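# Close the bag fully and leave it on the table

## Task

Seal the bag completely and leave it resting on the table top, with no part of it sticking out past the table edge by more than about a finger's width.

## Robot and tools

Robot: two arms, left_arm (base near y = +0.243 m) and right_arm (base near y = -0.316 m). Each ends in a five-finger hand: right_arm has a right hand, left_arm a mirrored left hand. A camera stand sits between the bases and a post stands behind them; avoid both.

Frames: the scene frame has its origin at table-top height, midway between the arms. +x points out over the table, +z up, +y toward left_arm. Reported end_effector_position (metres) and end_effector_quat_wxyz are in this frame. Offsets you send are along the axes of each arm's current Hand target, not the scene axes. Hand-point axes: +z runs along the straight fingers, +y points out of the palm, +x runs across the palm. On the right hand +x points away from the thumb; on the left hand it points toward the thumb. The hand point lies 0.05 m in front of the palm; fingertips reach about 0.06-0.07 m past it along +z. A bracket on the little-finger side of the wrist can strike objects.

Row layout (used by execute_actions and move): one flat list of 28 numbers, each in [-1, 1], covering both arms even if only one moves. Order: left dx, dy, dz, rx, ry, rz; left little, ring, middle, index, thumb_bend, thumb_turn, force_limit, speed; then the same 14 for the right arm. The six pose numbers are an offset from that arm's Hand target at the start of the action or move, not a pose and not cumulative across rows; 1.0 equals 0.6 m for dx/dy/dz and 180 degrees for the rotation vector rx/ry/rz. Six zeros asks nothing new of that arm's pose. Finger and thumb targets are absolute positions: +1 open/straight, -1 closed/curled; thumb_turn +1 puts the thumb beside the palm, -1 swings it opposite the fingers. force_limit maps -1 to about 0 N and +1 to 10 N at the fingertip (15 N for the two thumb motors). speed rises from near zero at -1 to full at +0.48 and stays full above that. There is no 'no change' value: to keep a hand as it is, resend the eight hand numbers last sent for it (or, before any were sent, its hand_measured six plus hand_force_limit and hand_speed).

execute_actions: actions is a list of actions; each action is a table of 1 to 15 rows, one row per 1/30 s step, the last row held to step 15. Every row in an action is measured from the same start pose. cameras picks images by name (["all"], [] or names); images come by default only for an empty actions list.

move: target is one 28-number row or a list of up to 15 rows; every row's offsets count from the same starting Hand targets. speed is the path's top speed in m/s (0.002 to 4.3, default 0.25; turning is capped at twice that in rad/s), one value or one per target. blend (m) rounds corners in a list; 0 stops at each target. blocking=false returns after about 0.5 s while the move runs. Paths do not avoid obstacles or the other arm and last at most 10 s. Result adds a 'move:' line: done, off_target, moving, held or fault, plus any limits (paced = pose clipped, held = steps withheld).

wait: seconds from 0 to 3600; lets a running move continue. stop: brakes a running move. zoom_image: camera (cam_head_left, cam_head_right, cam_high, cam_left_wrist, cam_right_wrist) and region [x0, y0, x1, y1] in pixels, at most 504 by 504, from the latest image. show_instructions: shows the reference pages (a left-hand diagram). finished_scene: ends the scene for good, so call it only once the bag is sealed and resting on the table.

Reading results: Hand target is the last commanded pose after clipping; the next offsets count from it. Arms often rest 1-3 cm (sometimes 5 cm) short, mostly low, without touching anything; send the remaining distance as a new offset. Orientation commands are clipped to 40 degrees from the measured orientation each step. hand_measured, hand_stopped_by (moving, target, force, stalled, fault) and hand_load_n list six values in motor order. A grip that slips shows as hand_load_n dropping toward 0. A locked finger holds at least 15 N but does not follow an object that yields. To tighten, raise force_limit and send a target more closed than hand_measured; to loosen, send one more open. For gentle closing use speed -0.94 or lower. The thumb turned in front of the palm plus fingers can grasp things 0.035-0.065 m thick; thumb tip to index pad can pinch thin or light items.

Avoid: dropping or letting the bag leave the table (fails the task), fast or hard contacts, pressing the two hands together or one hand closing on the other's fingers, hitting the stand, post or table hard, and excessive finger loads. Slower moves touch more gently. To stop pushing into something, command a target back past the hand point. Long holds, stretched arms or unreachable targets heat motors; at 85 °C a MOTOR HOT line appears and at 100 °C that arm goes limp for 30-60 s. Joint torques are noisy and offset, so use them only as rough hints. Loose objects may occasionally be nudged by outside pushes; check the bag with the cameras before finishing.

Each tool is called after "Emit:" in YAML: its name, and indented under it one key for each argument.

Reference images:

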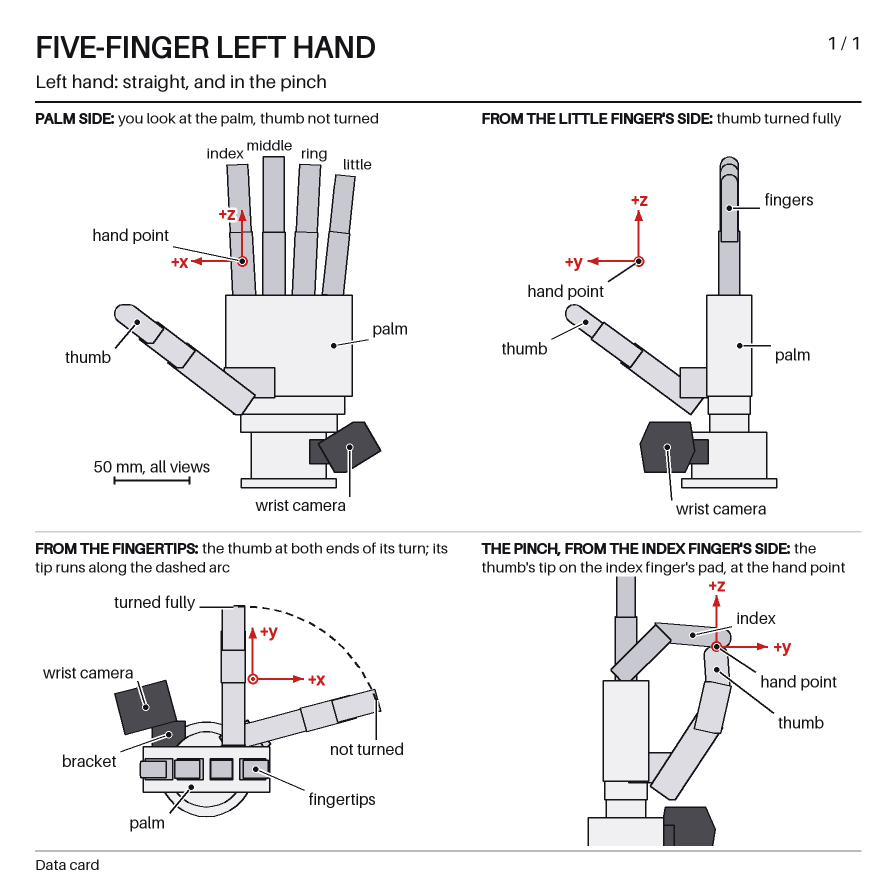

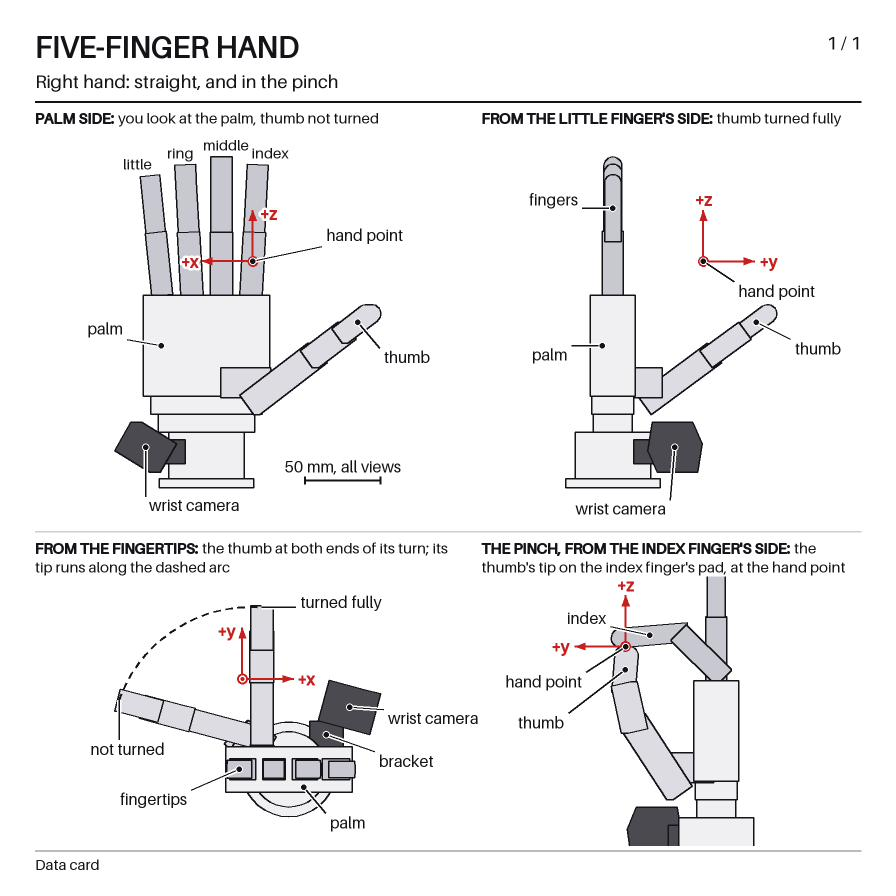

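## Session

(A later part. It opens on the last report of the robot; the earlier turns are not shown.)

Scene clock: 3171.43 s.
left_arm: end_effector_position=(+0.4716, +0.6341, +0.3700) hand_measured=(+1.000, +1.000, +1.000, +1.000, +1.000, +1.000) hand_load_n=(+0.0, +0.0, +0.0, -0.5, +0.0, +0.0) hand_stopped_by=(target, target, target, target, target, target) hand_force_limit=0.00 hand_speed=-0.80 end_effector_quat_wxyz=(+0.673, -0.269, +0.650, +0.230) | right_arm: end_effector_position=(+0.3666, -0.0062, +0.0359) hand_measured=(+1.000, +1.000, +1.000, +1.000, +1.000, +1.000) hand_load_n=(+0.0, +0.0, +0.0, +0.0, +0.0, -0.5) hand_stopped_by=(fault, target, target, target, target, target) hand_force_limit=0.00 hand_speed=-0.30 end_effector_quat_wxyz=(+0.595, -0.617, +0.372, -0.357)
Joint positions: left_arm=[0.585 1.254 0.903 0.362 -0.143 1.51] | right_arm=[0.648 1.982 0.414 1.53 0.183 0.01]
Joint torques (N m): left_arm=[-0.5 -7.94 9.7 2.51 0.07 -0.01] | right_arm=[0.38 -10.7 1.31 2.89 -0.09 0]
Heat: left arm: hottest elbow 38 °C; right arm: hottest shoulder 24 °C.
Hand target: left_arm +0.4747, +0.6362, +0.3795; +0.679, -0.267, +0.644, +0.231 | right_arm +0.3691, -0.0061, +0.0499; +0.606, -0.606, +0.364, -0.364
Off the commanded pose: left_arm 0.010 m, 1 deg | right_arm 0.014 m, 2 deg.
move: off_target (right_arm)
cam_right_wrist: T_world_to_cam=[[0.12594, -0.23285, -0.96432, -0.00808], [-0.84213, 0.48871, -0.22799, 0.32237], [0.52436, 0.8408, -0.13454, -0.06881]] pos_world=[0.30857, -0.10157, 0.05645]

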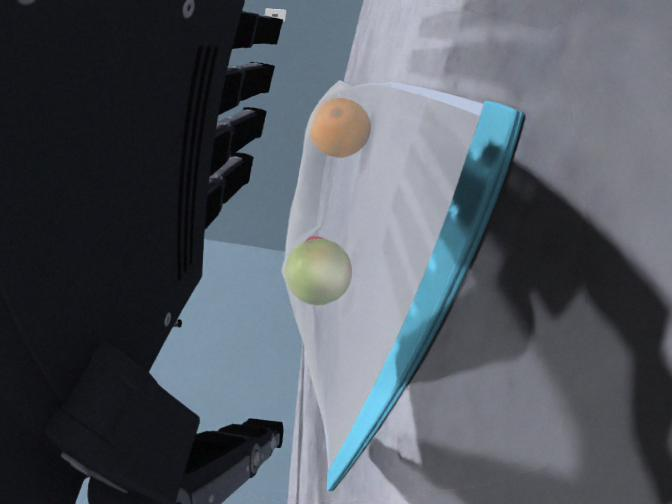

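Emit:
move:
  target:
    - [0,0,0,0,0,0,1,1,1,1,1,1,0,-0.8,0,-0.15,0,0,0,0,1,1,1,1,1,1,0,-0.3]
    - [0,0,0,0,0,0,1,1,1,1,1,1,0,-0.8,0.05,-0.35,-0.25,0,0,0,1,1,1,1,1,1,0,-0.3]
  speed: 0.2
  blend: [0.02,0]
  cameras: ["cam_high","cam_head_right"]

Emit:
zoom_image:
  camera: "cam_high"
  region: [420, 170, 570, 290]

Emit:
zoom_image:
  camera: "cam_head_right"
  region: [350, 250, 500, 400]

Scene clock: 3260.13 s.
left_arm: end_effector_position=(+0.4716, +0.6341, +0.3700) hand_measured=(+1.000, +1.000, +1.000, +1.000, +1.000, +1.000) hand_load_n=(+0.0, +0.0, +0.0, +0.0, +0.0, +0.0) hand_stopped_by=(target, target, target, target, target, target) hand_force_limit=0.00 hand_speed=-0.80 end_effector_quat_wxyz=(+0.673, -0.269, +0.650, +0.230) | right_arm: end_effector_position=(+0.2435, -0.1047, +0.2363) hand_measured=(+1.000, +1.000, +1.000, +1.000, +1.000, +1.000) hand_load_n=(+0.0, +0.0, +0.0, +0.0, +0.0, +0.0) hand_stopped_by=(fault, target, target, target, target, target) hand_force_limit=0.00 hand_speed=-0.30 end_effector_quat_wxyz=(+0.599, -0.615, +0.368, -0.356)
Joint positions: left_arm=[0.585 1.254 0.903 0.362 -0.143 1.51] | right_arm=[0.636 0.428 0.208 0.192 0.165 0.008]
Joint torques (N m): left_arm=[-0.38 -7.71 9.7 2.56 0.06 -0.02] | right_arm=[-0.62 1.26 13.86 1.37 -0.11 -0.01]
Heat: left arm: hottest elbow 38 °C; right arm: hottest shoulder 24 °C.
Hand target: left_arm +0.4747, +0.6362, +0.3795; +0.679, -0.267, +0.644, +0.231 | right_arm +0.2506, -0.1032, +0.2595; +0.606, -0.606, +0.364, -0.364
Off the commanded pose: left_arm 0.010 m, 1 deg | right_arm 0.025 m, 2 deg.
move: off_target (right_arm)
Images, in order (width x height): cam_head_right 896x504, cam_high 896x504.

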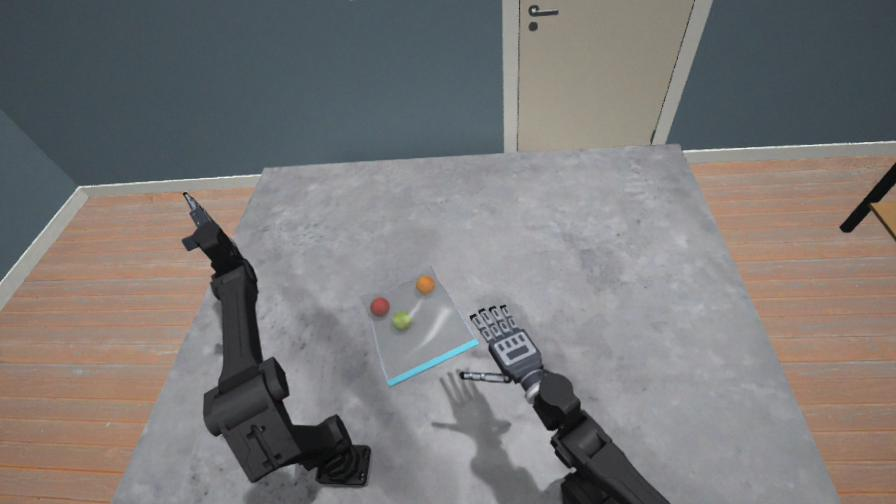

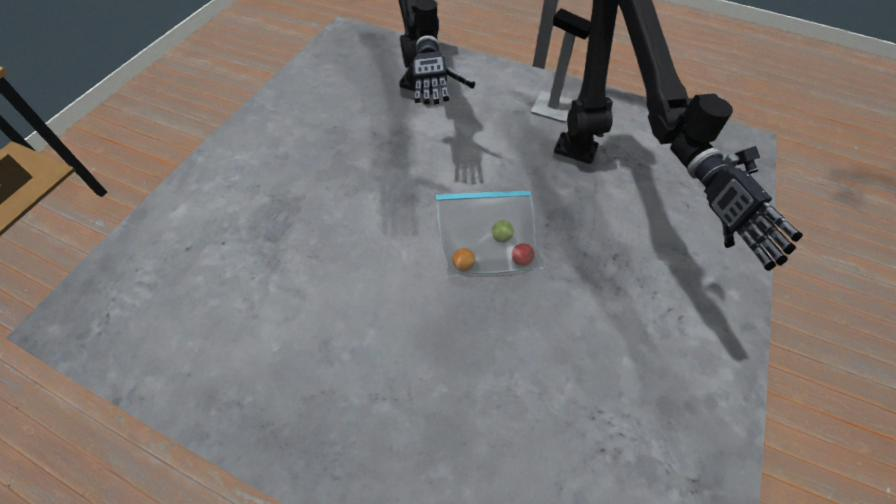

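Scaled by 3.360 from the camera's image (finer frame: 1280x720).

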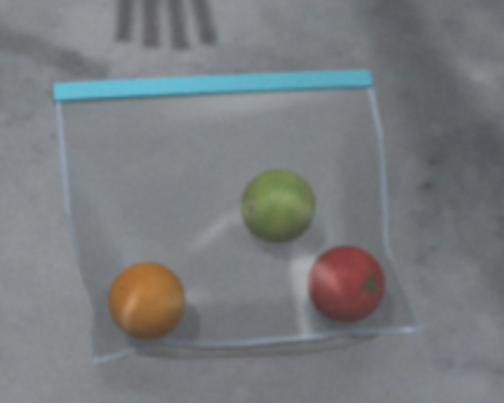

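Scaled by 3.360 from the camera's image (finer frame: 1280x720).

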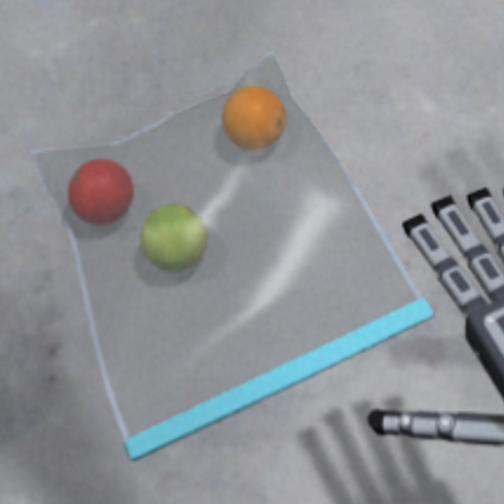

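Emit:
finished_scene:

The scene is finished: the task was done.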